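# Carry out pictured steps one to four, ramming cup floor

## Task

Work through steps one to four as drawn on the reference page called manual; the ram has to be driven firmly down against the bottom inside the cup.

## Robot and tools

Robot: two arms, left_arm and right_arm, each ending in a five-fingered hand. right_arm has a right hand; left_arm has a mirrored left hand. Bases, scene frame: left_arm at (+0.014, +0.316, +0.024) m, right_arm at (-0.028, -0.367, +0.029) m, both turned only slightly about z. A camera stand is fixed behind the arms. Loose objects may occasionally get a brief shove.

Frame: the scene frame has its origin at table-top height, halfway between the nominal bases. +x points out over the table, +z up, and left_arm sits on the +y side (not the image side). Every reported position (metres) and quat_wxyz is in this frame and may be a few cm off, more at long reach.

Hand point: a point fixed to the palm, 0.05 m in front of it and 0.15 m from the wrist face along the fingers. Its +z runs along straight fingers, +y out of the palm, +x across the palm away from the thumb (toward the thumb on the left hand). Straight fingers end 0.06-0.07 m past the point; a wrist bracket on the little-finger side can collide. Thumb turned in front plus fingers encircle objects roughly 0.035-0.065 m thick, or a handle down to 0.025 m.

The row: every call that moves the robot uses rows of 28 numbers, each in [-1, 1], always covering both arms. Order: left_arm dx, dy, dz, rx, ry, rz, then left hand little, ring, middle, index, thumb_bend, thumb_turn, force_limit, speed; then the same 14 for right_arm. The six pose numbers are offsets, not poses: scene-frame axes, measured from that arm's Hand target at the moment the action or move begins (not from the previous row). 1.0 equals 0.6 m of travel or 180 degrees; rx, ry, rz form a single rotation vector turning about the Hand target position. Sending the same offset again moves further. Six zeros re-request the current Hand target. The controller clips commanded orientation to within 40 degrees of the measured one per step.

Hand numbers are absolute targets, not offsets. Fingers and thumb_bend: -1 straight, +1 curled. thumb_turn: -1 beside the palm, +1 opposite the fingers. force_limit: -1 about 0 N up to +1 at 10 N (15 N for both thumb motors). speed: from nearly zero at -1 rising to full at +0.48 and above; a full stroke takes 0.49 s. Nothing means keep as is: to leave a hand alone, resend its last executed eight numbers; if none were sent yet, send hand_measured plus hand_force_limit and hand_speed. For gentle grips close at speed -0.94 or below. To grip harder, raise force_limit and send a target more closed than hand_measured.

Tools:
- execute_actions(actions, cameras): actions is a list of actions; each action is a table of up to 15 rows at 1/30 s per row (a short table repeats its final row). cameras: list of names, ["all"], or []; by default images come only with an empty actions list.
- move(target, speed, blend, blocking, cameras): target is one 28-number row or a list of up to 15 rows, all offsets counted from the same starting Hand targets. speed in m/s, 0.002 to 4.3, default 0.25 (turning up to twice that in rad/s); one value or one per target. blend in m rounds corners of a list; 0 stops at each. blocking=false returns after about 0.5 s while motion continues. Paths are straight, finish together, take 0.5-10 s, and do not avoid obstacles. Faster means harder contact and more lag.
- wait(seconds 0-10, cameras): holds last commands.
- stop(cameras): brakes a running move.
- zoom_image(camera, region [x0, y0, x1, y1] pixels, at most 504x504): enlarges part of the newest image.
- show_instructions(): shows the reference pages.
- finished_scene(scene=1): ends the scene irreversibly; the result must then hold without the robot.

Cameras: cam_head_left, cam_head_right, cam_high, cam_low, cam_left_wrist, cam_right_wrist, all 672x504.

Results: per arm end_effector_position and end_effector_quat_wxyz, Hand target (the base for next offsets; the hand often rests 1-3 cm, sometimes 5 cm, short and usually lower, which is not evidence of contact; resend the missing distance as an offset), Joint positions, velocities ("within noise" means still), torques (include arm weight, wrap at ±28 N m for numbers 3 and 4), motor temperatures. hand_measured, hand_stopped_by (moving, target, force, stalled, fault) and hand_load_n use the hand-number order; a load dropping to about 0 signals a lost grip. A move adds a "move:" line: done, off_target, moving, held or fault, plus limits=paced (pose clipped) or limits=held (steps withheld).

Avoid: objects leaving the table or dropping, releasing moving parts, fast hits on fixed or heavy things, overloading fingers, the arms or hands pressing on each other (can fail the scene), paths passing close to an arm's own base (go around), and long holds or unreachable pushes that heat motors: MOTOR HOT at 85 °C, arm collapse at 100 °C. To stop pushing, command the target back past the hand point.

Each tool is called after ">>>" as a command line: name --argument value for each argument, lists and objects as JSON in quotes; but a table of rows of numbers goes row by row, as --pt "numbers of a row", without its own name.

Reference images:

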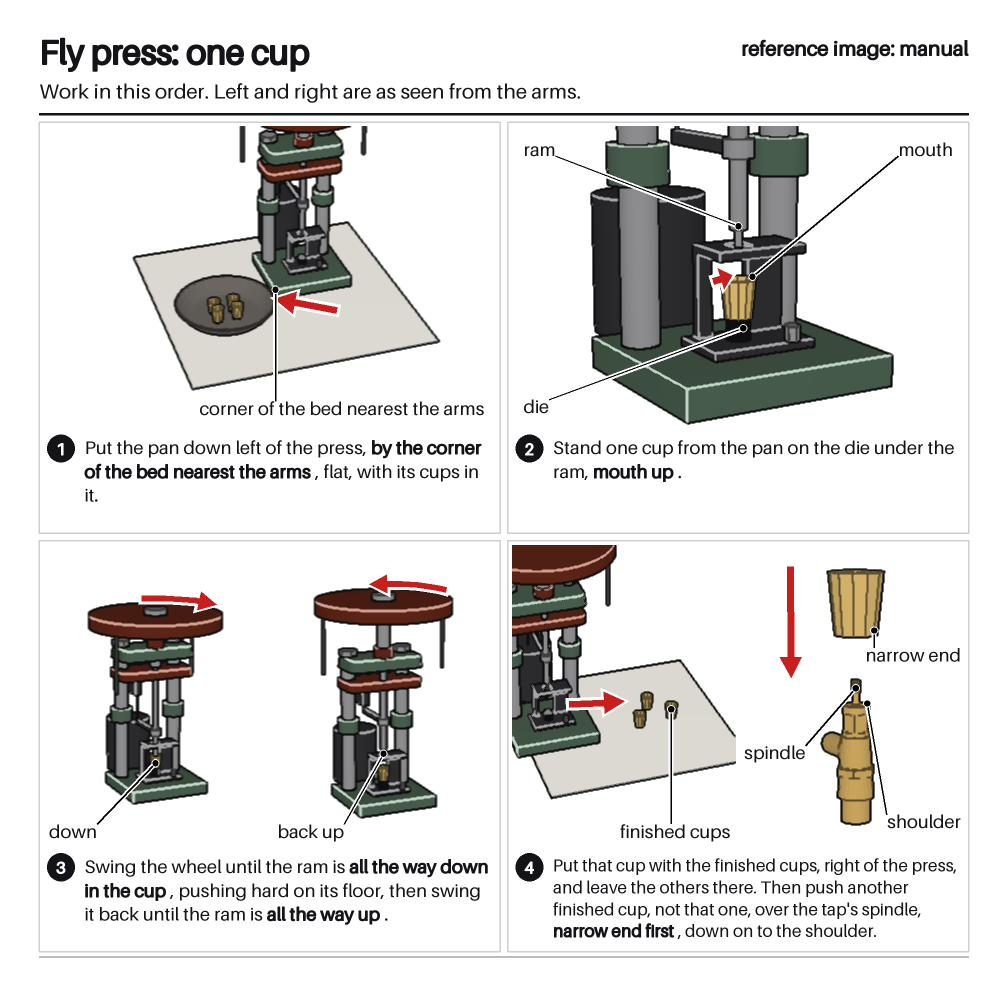

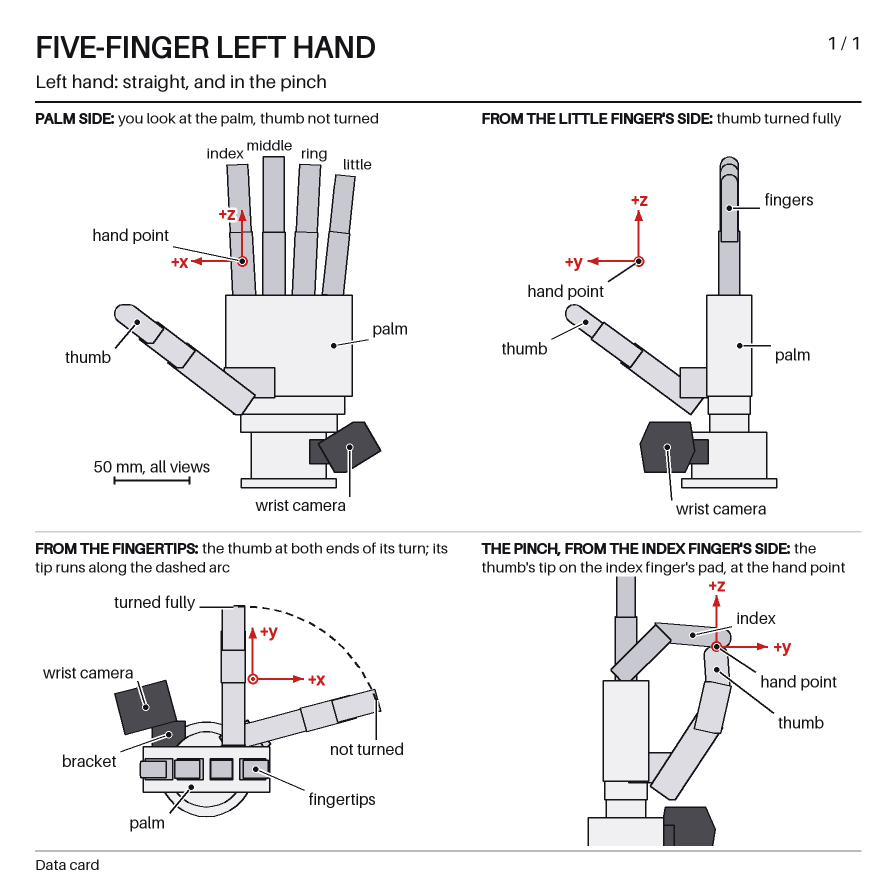

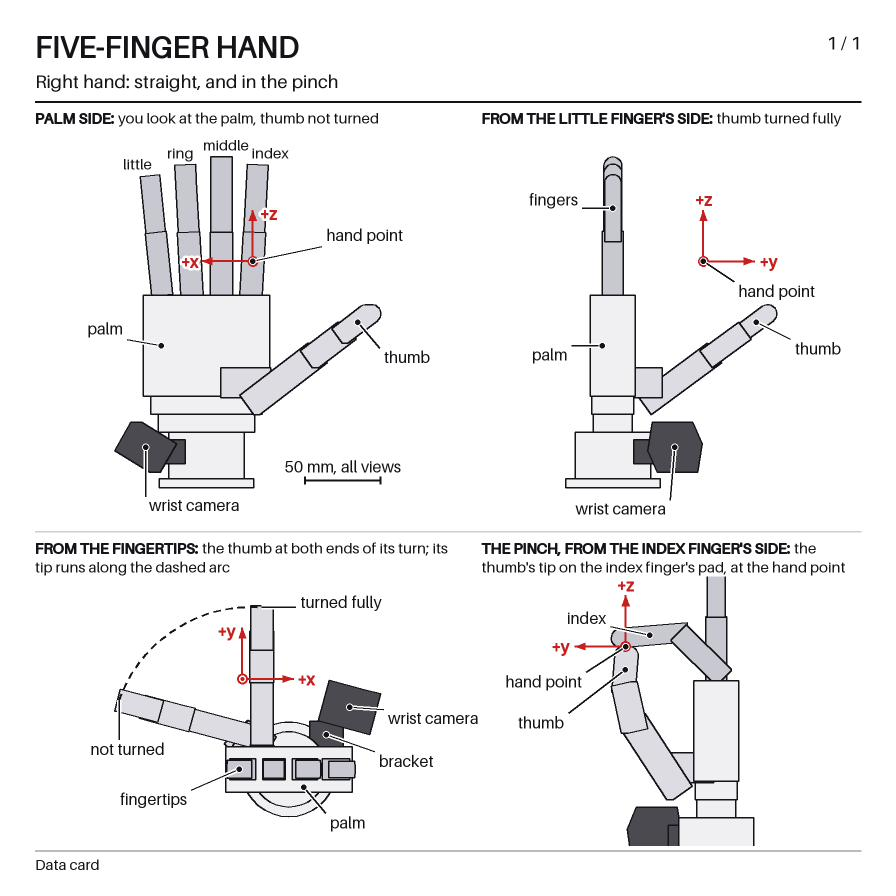

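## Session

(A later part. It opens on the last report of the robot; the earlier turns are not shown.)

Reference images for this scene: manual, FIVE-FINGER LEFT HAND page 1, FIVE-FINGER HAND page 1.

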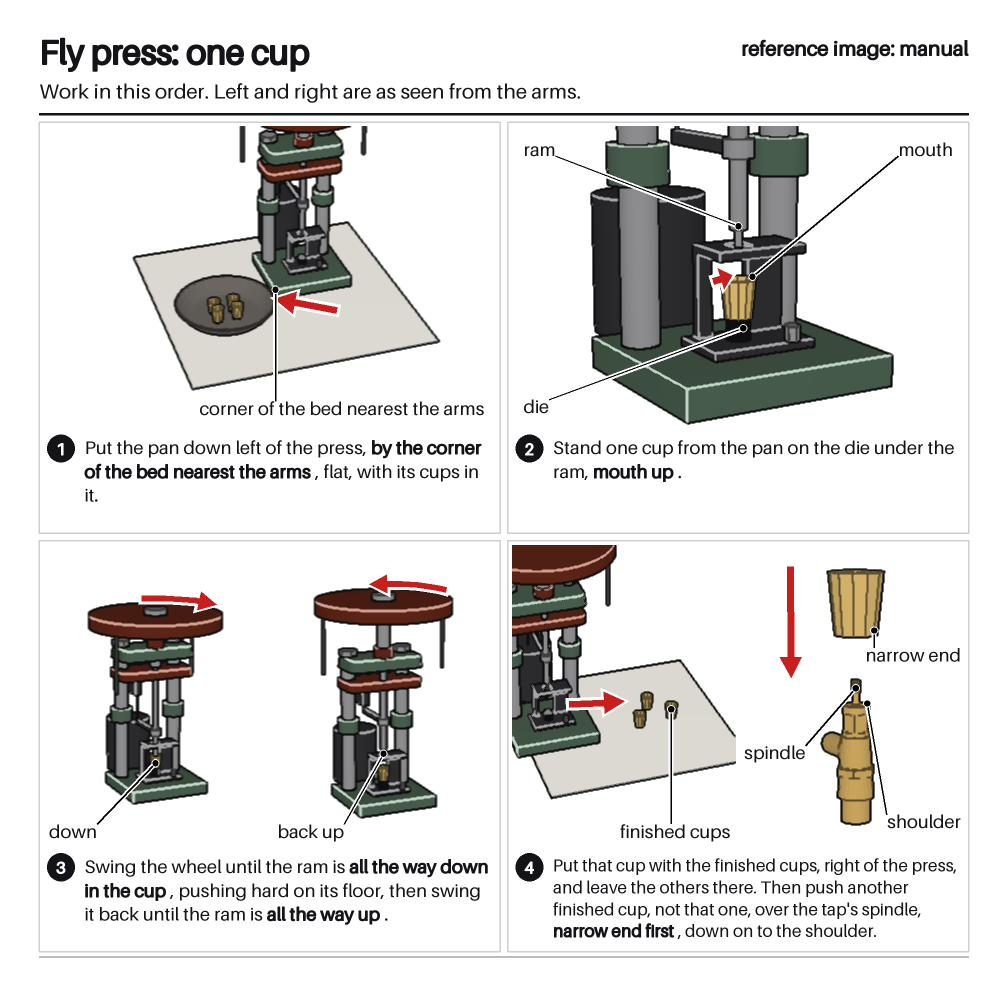

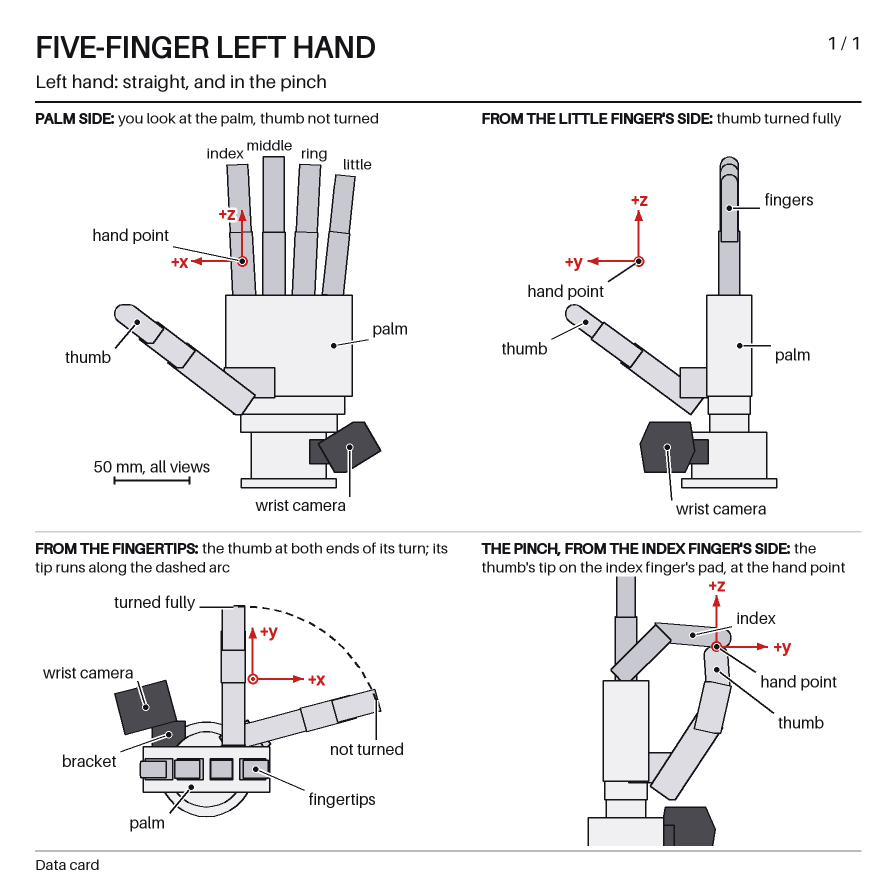

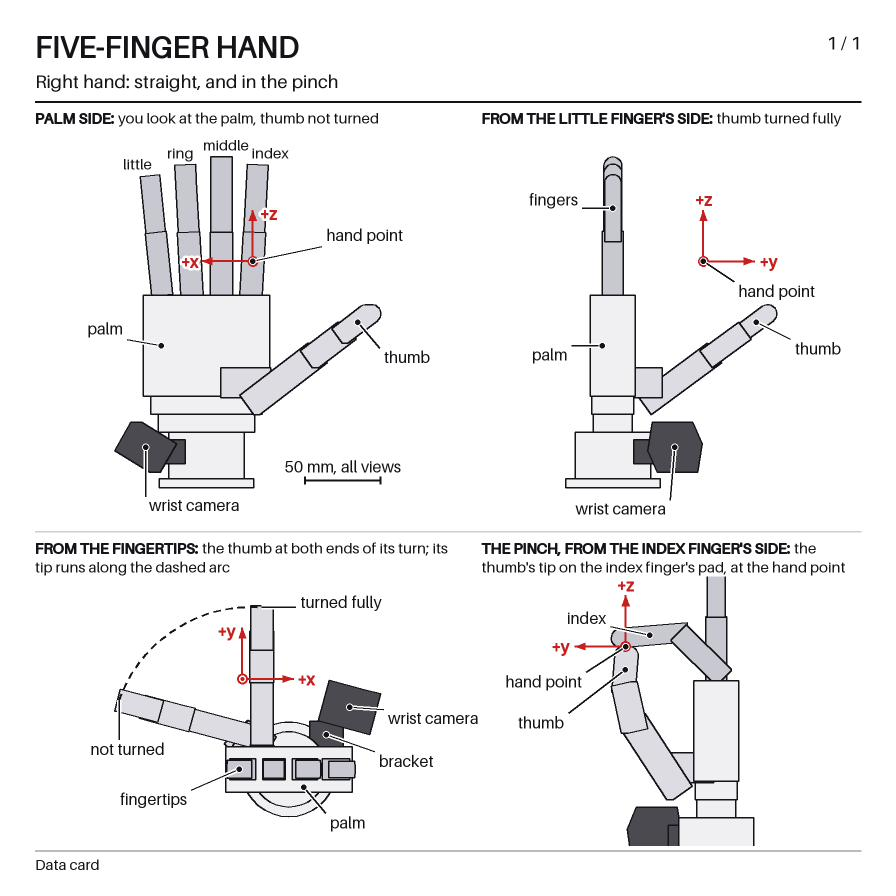

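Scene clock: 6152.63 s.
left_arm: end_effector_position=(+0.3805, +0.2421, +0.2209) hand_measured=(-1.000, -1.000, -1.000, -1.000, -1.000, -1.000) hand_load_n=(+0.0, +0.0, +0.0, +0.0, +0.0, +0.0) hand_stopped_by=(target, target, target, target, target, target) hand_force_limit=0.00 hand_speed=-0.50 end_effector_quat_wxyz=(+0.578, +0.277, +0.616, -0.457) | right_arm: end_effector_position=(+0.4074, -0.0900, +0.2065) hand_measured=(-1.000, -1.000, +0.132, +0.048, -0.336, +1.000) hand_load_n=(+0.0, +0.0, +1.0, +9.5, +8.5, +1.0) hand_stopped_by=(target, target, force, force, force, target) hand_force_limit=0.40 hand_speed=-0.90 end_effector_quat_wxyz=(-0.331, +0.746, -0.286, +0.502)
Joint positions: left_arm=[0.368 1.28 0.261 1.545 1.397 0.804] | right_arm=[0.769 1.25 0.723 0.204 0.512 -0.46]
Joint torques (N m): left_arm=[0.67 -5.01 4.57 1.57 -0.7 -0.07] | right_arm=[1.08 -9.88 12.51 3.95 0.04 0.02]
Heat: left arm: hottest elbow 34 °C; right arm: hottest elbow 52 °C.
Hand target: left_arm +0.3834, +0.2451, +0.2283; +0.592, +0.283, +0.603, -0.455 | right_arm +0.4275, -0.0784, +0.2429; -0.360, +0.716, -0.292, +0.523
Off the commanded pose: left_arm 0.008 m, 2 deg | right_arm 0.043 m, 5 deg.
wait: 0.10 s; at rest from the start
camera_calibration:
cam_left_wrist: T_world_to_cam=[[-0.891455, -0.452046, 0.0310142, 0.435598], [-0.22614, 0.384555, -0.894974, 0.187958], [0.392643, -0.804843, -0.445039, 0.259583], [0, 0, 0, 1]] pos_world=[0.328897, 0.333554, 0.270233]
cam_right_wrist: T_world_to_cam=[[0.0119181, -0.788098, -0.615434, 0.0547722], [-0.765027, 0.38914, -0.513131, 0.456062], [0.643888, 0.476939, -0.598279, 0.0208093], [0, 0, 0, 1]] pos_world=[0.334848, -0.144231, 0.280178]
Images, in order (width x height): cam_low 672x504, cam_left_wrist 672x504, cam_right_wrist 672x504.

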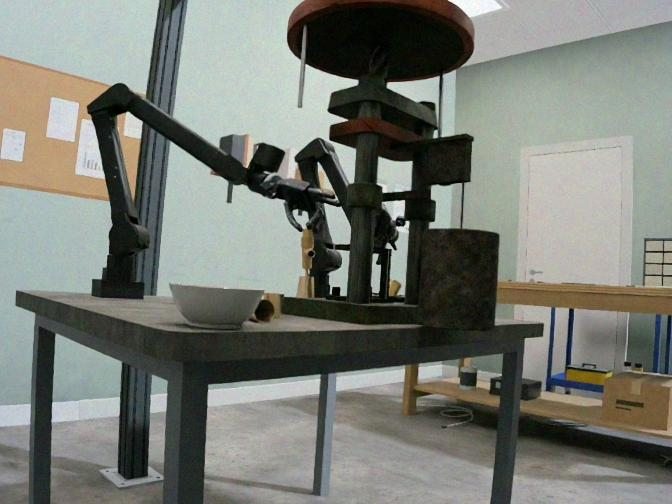

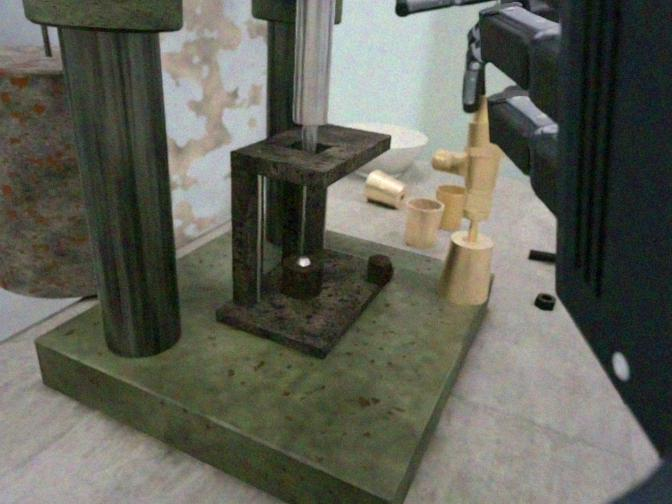

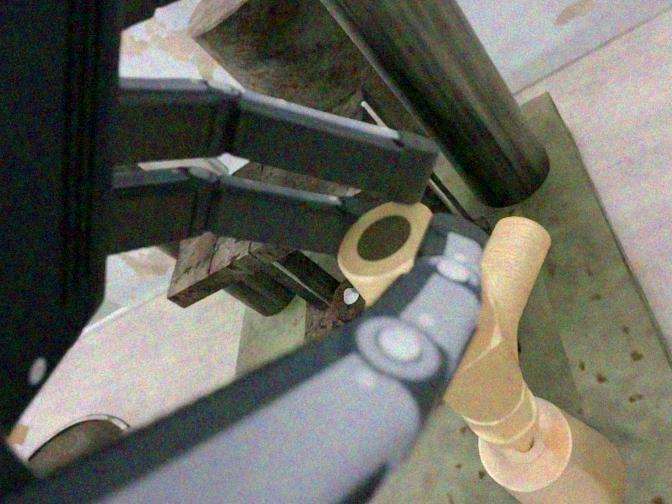

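>>> move --target '[0,0,0,0,0,0,-1,-1,-1,-1,-1,-1,0.0,-0.5,0.00048,0.00046,-0.00339,-0.00088,0.00092,0,-1,-1,0.25,0.2,-0.2,1.0,0.4,-0.9]' --speed 0.03 --cameras '["cam_left_wrist","cam_low","cam_right_wrist"]'

>>> zoom_image --camera "cam_right_wrist" --region '[500, 410, 570, 480]'

>>> zoom_image --camera "cam_left_wrist" --region '[435, 190, 505, 260]'

>>> zoom_image --camera "cam_low" --region '[288, 240, 328, 300]'

Scene clock: 6175.40 s.
left_arm: end_effector_position=(+0.3805, +0.2421, +0.2209) hand_measured=(-1.000, -1.000, -1.000, -1.000, -1.000, -1.000) hand_load_n=(+0.0, +0.0, +0.0, +0.0, +0.0, +0.0) hand_stopped_by=(target, target, target, target, target, target) hand_force_limit=0.00 hand_speed=-0.50 end_effector_quat_wxyz=(+0.578, +0.277, +0.616, -0.457) | right_arm: end_effector_position=(+0.4079, -0.0896, +0.2057) hand_measured=(-1.000, -1.000, +0.132, +0.048, -0.336, +1.000) hand_load_n=(+0.0, +0.0, +1.0, +9.5, +8.5, +0.0) hand_stopped_by=(target, target, force, force, force, target) hand_force_limit=0.40 hand_speed=-0.90 end_effector_quat_wxyz=(-0.331, +0.746, -0.286, +0.502)
Joint positions: left_arm=[0.368 1.28 0.261 1.545 1.397 0.804] | right_arm=[0.769 1.253 0.723 0.207 0.512 -0.46]
Joint torques (N m): left_arm=[0.62 -5.07 4.57 1.55 -0.7 -0.08] | right_arm=[0.97 -9.76 12.56 3.89 0.05 0.02]
Heat: left arm: hottest elbow 34 °C; right arm: hottest elbow 52 °C.
Hand target: left_arm +0.3834, +0.2451, +0.2283; +0.592, +0.283, +0.603, -0.455 | right_arm +0.4278, -0.0781, +0.2408; -0.358, +0.717, -0.291, +0.522
Off the commanded pose: left_arm 0.008 m, 2 deg | right_arm 0.042 m, 5 deg.
joint sent to its limit (left arm) — joint 4 (wrist pitch), upper limit. The joint targets are off in position, not in orientation.
move: off_target (right_arm)
camera_calibration:
cam_left_wrist: T_world_to_cam=[[-0.891455, -0.452046, 0.0310142, 0.435598], [-0.22614, 0.384555, -0.894974, 0.187958], [0.392643, -0.804843, -0.445039, 0.259583], [0, 0, 0, 1]] pos_world=[0.328897, 0.333554, 0.270233]
cam_right_wrist: T_world_to_cam=[[0.0119181, -0.788098, -0.615434, 0.0545903], [-0.765027, 0.38914, -0.513131, 0.455802], [0.643888, 0.476939, -0.598279, 0.0198823], [0, 0, 0, 1]] pos_world=[0.335248, -0.143831, 0.279378]
Images, in order (width x height): cam_low 672x504, cam_left_wrist 672x504, cam_right_wrist 672x504.

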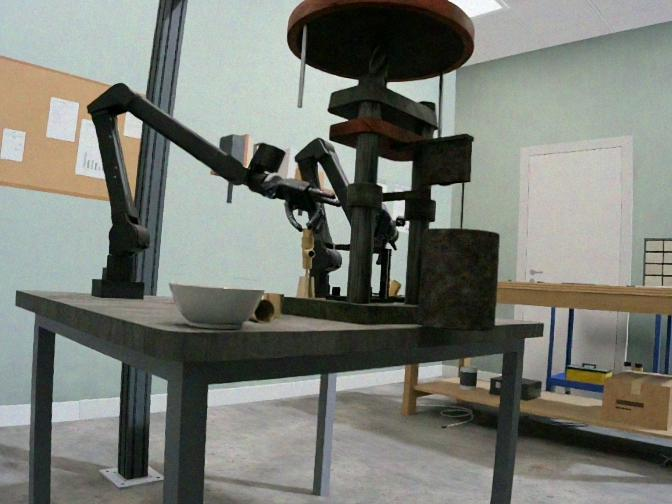

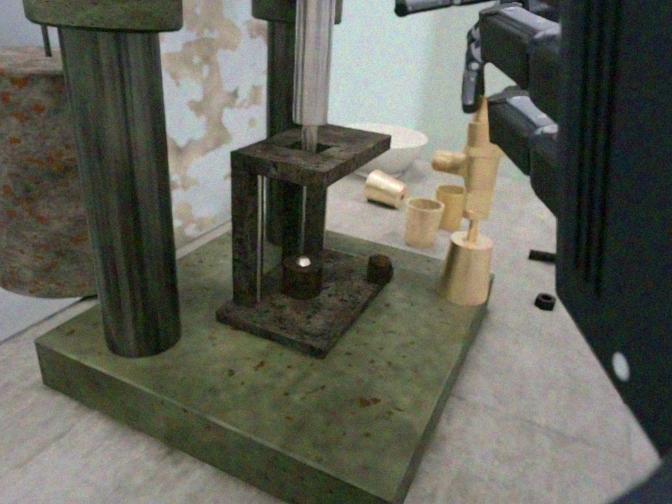

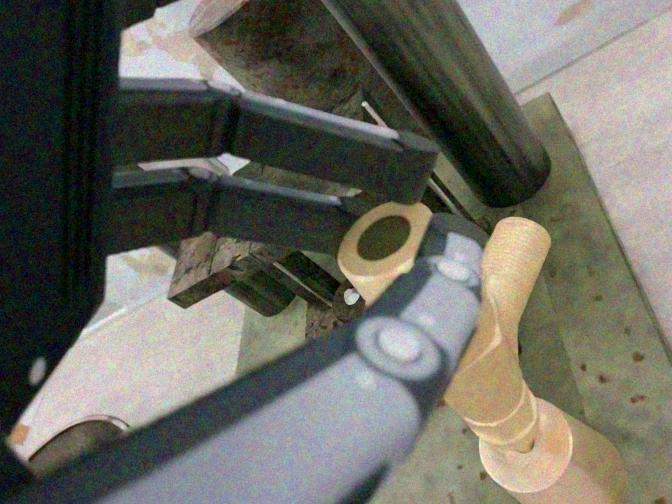

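Scaled by 7.200.

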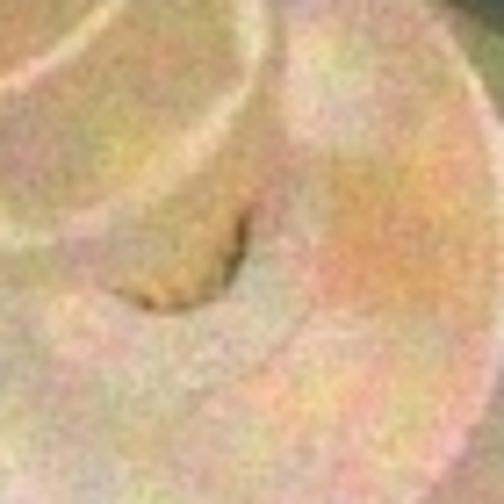

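Scaled by 7.200.

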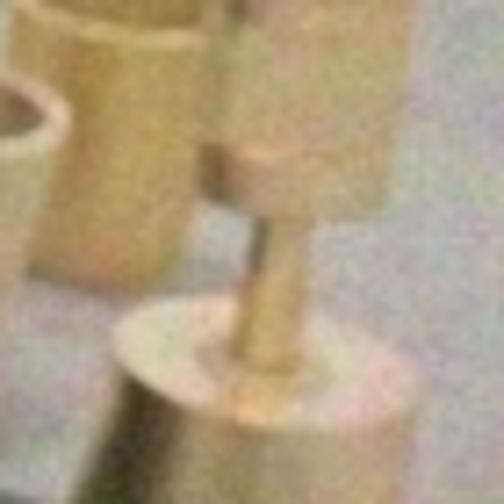

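Scaled by 8.400.

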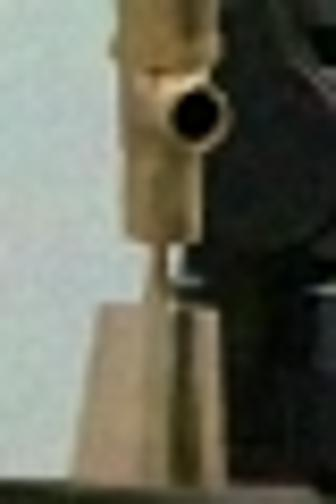

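>>> move --target '[0,0,0,0,0,0,-1,-1,-1,-1,-1,-1,0.0,-0.5,-0.00423,-0.00404,-0.01172,-0.00638,0.00667,0,-1,-1,0.25,0.2,-0.2,1.0,0.4,-0.9]' --speed 0.03

Scene clock: 6209.37 s.
left_arm: end_effector_position=(+0.3805, +0.2421, +0.2209) hand_measured=(-1.000, -1.000, -1.000, -1.000, -1.000, -1.000) hand_load_n=(+0.0, -0.5, +0.5, +0.0, +0.0, -0.5) hand_stopped_by=(target, target, target, target, target, target) hand_force_limit=0.00 hand_speed=-0.50 end_effector_quat_wxyz=(+0.578, +0.277, +0.616, -0.457) | right_arm: end_effector_position=(+0.4079, -0.0896, +0.2049) hand_measured=(-1.000, -1.000, +0.132, +0.048, -0.336, +1.000) hand_load_n=(+0.0, +0.0, +1.0, +9.5, +8.5, +0.0) hand_stopped_by=(target, target, force, force, force, target) hand_force_limit=0.40 hand_speed=-0.90 end_effector_quat_wxyz=(-0.330, +0.747, -0.286, +0.502)
Joint positions: left_arm=[0.368 1.28 0.261 1.545 1.397 0.804] | right_arm=[0.769 1.254 0.723 0.207 0.512 -0.46]
Joint torques (N m): left_arm=[0.67 -5.01 4.55 1.55 -0.7 -0.08] | right_arm=[1.14 -9.47 12.53 2.7 0.01 0]
Heat: left arm: hottest elbow 34 °C; right arm: hottest elbow 52 °C.
Hand target: left_arm +0.3834, +0.2451, +0.2283; +0.592, +0.283, +0.603, -0.455 | right_arm +0.4252, -0.0806, +0.2338; -0.348, +0.726, -0.290, +0.518
Off the commanded pose: left_arm 0.008 m, 2 deg | right_arm 0.035 m, 4 deg.
joint sent to its limit (left arm) — joint 4 (wrist pitch), upper limit. The joint targets are off in position, not in orientation.
move: off_target (right_arm)

>>> wait --seconds 0.1 --cameras '["cam_left_wrist", "cam_low", "cam_right_wrist"]'

>>> zoom_image --camera "cam_right_wrist" --region '[500, 410, 570, 480]'

>>> zoom_image --camera "cam_left_wrist" --region '[435, 190, 505, 260]'

>>> zoom_image --camera "cam_low" --region '[288, 240, 328, 300]'

>>> zoom_image --camera "cam_left_wrist" --region '[430, 225, 510, 325]'

Scene clock: 6215.57 s.
left_arm: end_effector_position=(+0.3805, +0.2421, +0.2209) hand_measured=(-1.000, -1.000, -1.000, -1.000, -1.000, -1.000) hand_load_n=(+0.0, +0.0, +0.0, +0.0, +0.0, +0.0) hand_stopped_by=(target, target, target, target, target, target) hand_force_limit=0.00 hand_speed=-0.50 end_effector_quat_wxyz=(+0.578, +0.277, +0.616, -0.457) | right_arm: end_effector_position=(+0.4079, -0.0896, +0.2049) hand_measured=(-1.000, -1.000, +0.132, +0.048, -0.336, +1.000) hand_load_n=(+0.0, +0.0, +1.0, +9.5, +8.5, +0.0) hand_stopped_by=(target, target, force, force, force, target) hand_force_limit=0.40 hand_speed=-0.90 end_effector_quat_wxyz=(-0.330, +0.747, -0.286, +0.502)
Joint positions: left_arm=[0.368 1.28 0.261 1.545 1.397 0.804] | right_arm=[0.769 1.254 0.723 0.207 0.512 -0.46]
Joint torques (N m): left_arm=[0.67 -5.07 4.56 1.52 -0.69 -0.07] | right_arm=[1.03 -9.58 12.55 2.67 0.04 0.01]
Heat: left arm: hottest elbow 34 °C; right arm: hottest elbow 52 °C.
Hand target: left_arm +0.3834, +0.2451, +0.2283; +0.592, +0.283, +0.603, -0.455 | right_arm +0.4252, -0.0806, +0.2338; -0.348, +0.726, -0.290, +0.518
Off the commanded pose: left_arm 0.008 m, 2 deg | right_arm 0.035 m, 4 deg.
wait: 0.10 s; at rest from the start
camera_calibration:
cam_left_wrist: T_world_to_cam=[[-0.891455, -0.452046, 0.0310142, 0.435598], [-0.22614, 0.384555, -0.894974, 0.187958], [0.392643, -0.804843, -0.445039, 0.259583], [0, 0, 0, 1]] pos_world=[0.328897, 0.333554, 0.270233]
cam_right_wrist: T_world_to_cam=[[0.0112614, -0.788795, -0.614553, 0.054252], [-0.765591, 0.388547, -0.51274, 0.455487], [0.643229, 0.47627, -0.599519, 0.0198333], [0, 0, 0, 1]] pos_world=[0.335348, -0.14363, 0.278778]
Images, in order (width x height): cam_low 672x504, cam_left_wrist 672x504, cam_right_wrist 672x504.

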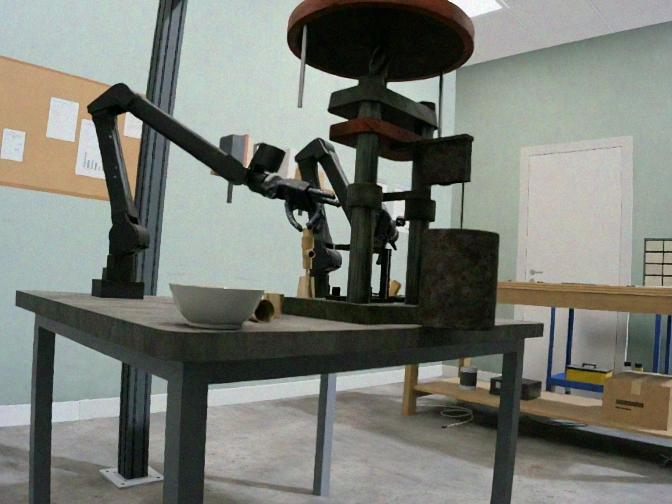

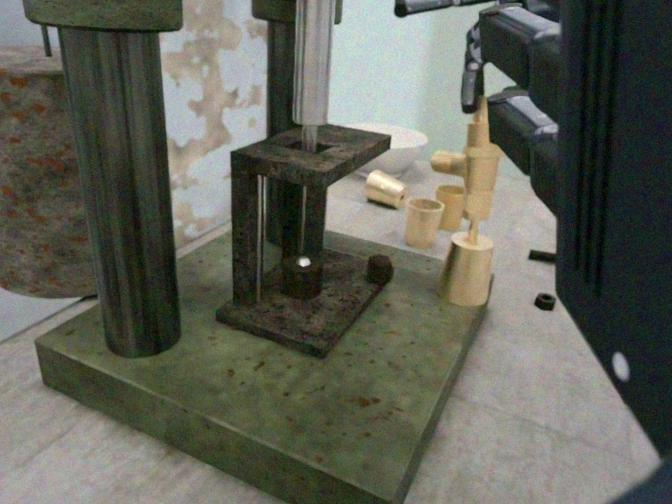

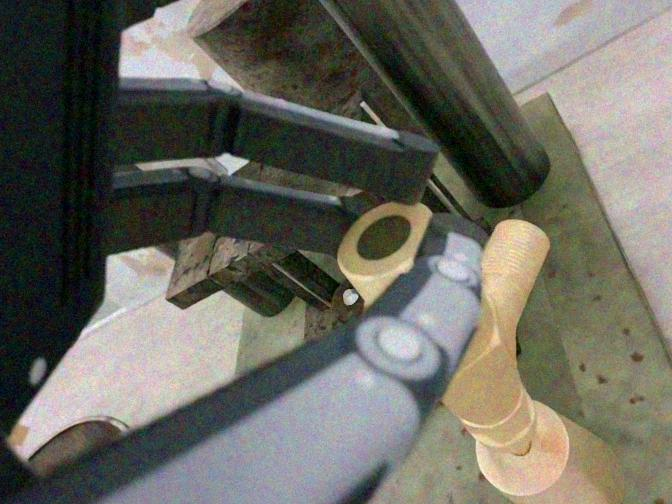

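Scaled by 7.200.

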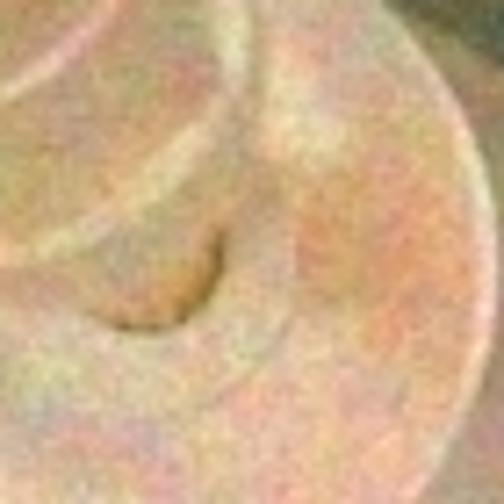

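Scaled by 7.200.

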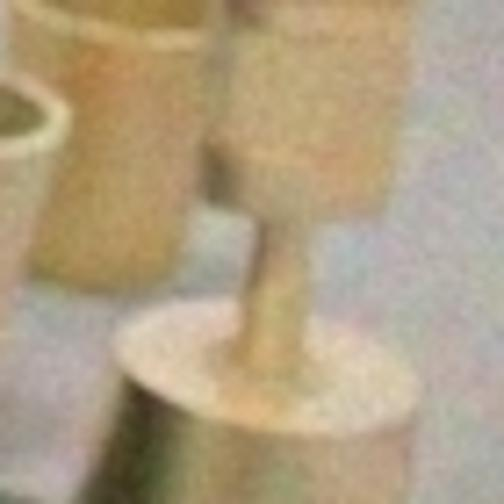

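Scaled by 8.400.

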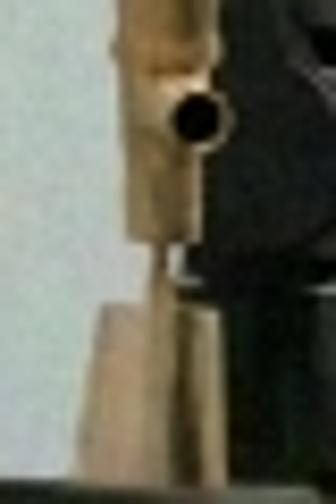

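Scaled by 5.040.

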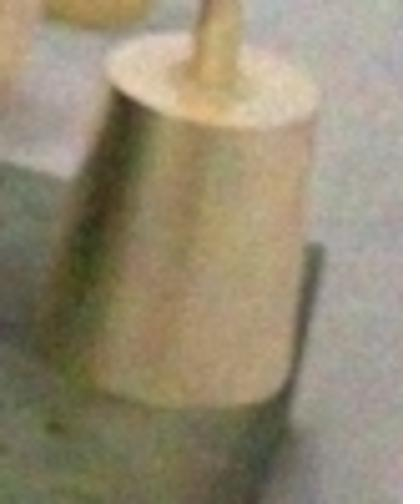

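>>> zoom_image --camera "cam_left_wrist" --region '[420, 80, 540, 260]'

>>> zoom_image --camera "cam_low" --region '[270, 190, 350, 310]'

Scaled by 2.800.

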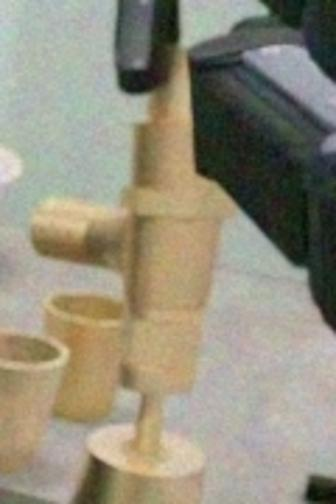

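Scaled by 4.200.

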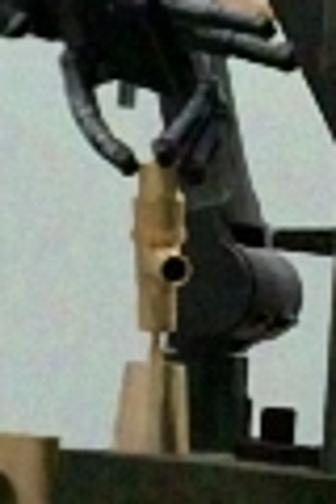

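>>> zoom_image --camera "cam_right_wrist" --region '[500, 430, 540, 470]'

>>> zoom_image --camera "cam_right_wrist" --region '[430, 360, 590, 504]'

Scaled by 12.600.

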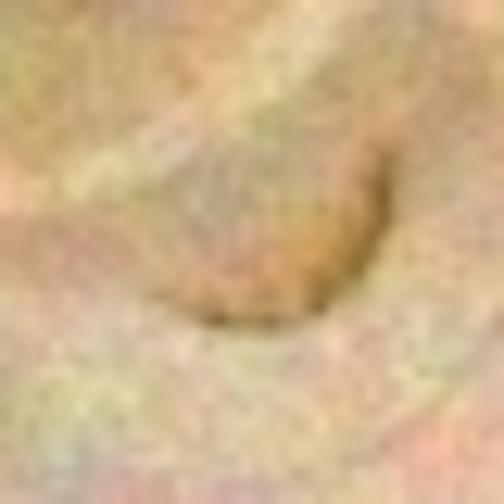

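Scaled by 3.150.

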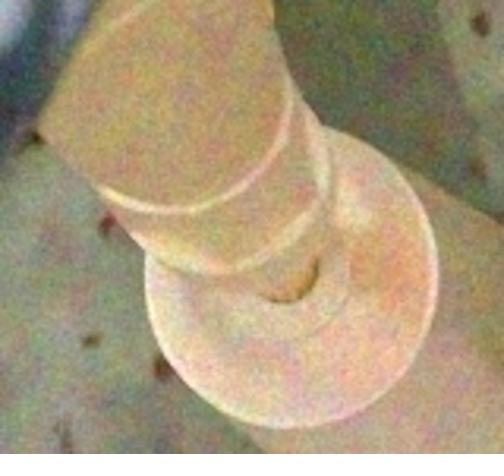

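>>> zoom_image --camera "cam_low" --region '[300, 190, 450, 320]'

>>> zoom_image --camera "cam_left_wrist" --region '[220, 0, 500, 330]'

Scaled by 3.360.

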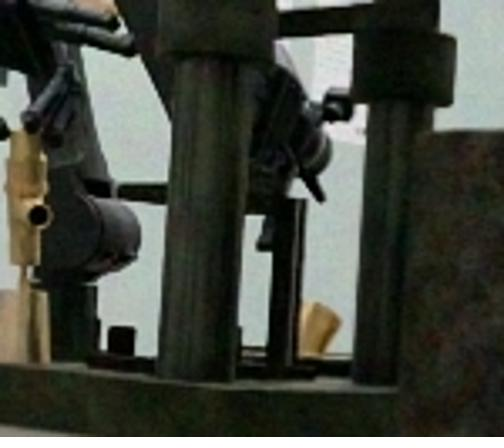

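Scaled by 1.527.

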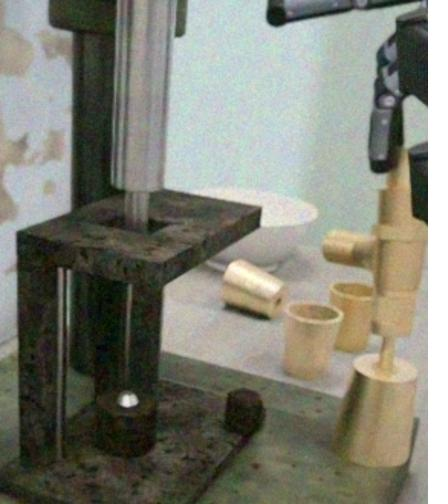

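>>> move --target '[0,0,0,0,0,0,-1,-1,-1,-1,-1,-1,0.0,-0.5,0.00048,0.00046,-0.00339,-0.00088,0.00092,0,-1,-1,0.25,0.2,-0.2,1.0,0.4,-0.9]' --speed 0.03 --cameras '["cam_left_wrist","cam_low","cam_right_wrist"]'

>>> zoom_image --camera "cam_right_wrist" --region '[490, 410, 560, 480]'

>>> zoom_image --camera "cam_left_wrist" --region '[435, 190, 505, 260]'

>>> zoom_image --camera "cam_low" --region '[288, 240, 328, 300]'

Scene clock: 6393.00 s.
left_arm: end_effector_position=(+0.3805, +0.2421, +0.2209) hand_measured=(-1.000, -1.000, -1.000, -1.000, -1.000, -1.000) hand_load_n=(+0.0, +0.0, +0.0, +0.0, +0.0, +0.0) hand_stopped_by=(target, target, target, target, target, target) hand_force_limit=0.00 hand_speed=-0.50 end_effector_quat_wxyz=(+0.578, +0.277, +0.616, -0.457) | right_arm: end_effector_position=(+0.4097, -0.0922, +0.2042) hand_measured=(-1.000, -1.000, +0.132, +0.048, -0.336, +1.000) hand_load_n=(+0.0, +0.0, +0.5, +9.5, +8.5, +0.0) hand_stopped_by=(target, target, force, force, force, target) hand_force_limit=0.40 hand_speed=-0.90 end_effector_quat_wxyz=(-0.328, +0.746, -0.288, +0.503)
Joint positions: left_arm=[0.368 1.28 0.261 1.545 1.397 0.804] | right_arm=[0.763 1.256 0.723 0.207 0.512 -0.46]
Joint torques (N m): left_arm=[0.73 -5.01 4.56 1.54 -0.69 -0.07] | right_arm=[1.14 -9.29 12.55 2.73 0.04 0.01]
Heat: left arm: hottest elbow 34 °C; right arm: hottest elbow 53 °C.
Hand target: left_arm +0.3834, +0.2451, +0.2283; +0.592, +0.283, +0.603, -0.455 | right_arm +0.4255, -0.0803, +0.2318; -0.347, +0.727, -0.290, +0.517
Off the commanded pose: left_arm 0.008 m, 2 deg | right_arm 0.034 m, 3 deg.
joint sent to its limit (left arm) — joint 4 (wrist pitch), upper limit. The joint targets are off in position, not in orientation.
move: off_target (right_arm)
camera_calibration:
cam_left_wrist: T_world_to_cam=[[-0.891455, -0.452046, 0.0310142, 0.435598], [-0.22614, 0.384555, -0.894974, 0.187958], [0.392643, -0.804843, -0.445039, 0.259583], [0, 0, 0, 1]] pos_world=[0.328897, 0.333554, 0.270233]
cam_right_wrist: T_world_to_cam=[[0.00572687, -0.789424, -0.613821, 0.0537734], [-0.763789, 0.392745, -0.512228, 0.457006], [0.645441, 0.471763, -0.600704, 0.0184418], [0, 0, 0, 1]] pos_world=[0.336845, -0.145737, 0.278177]
Images, in order (width x height): cam_low 672x504, cam_left_wrist 672x504, cam_right_wrist 672x504.

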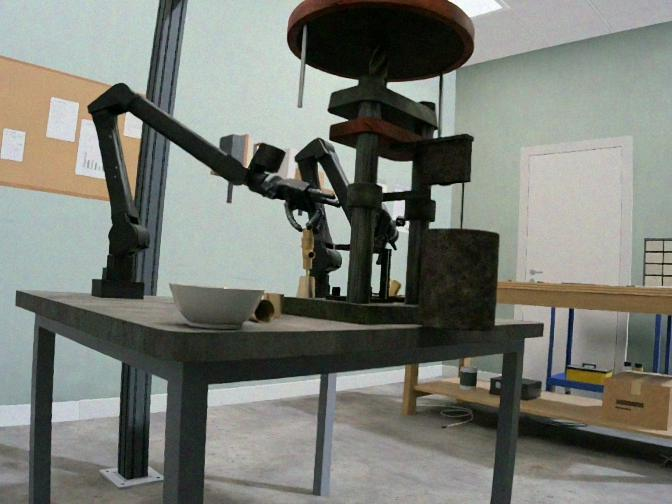

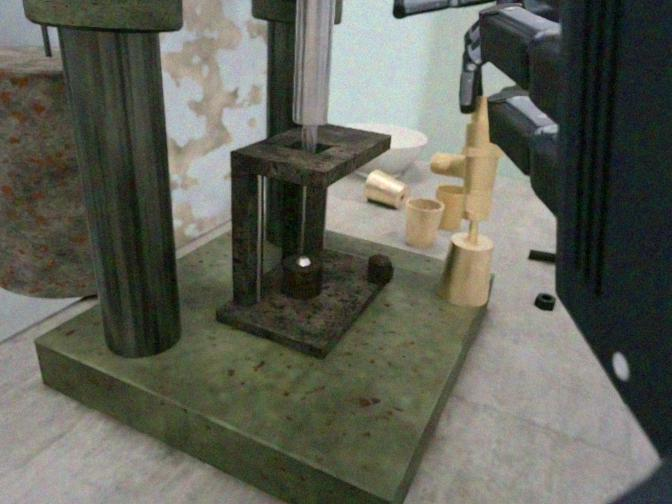

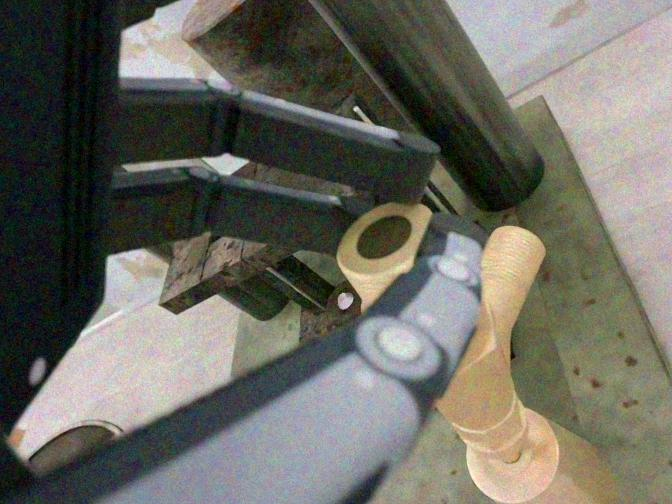

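Scaled by 7.200.

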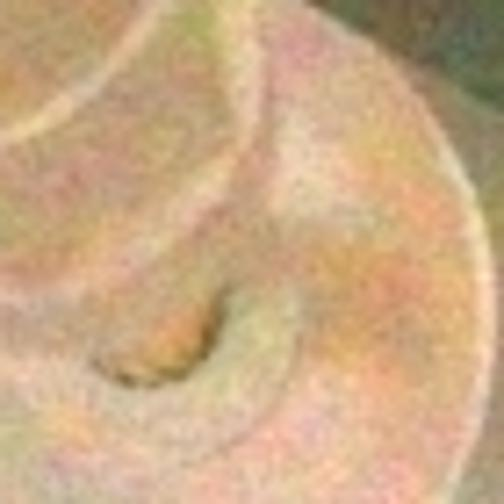

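Scaled by 7.200.

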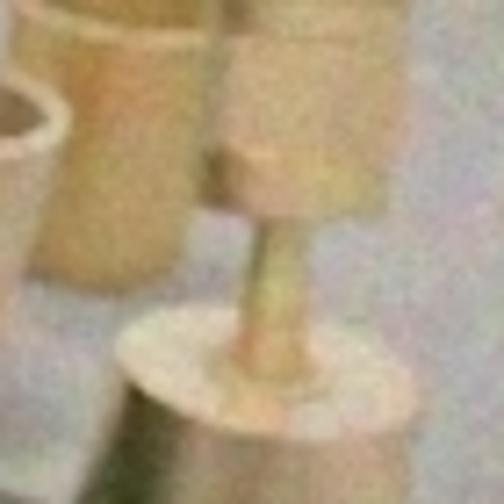

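Scaled by 8.400.

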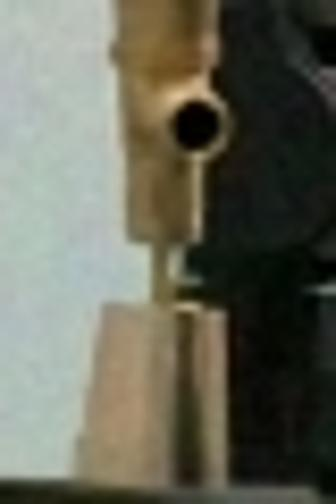

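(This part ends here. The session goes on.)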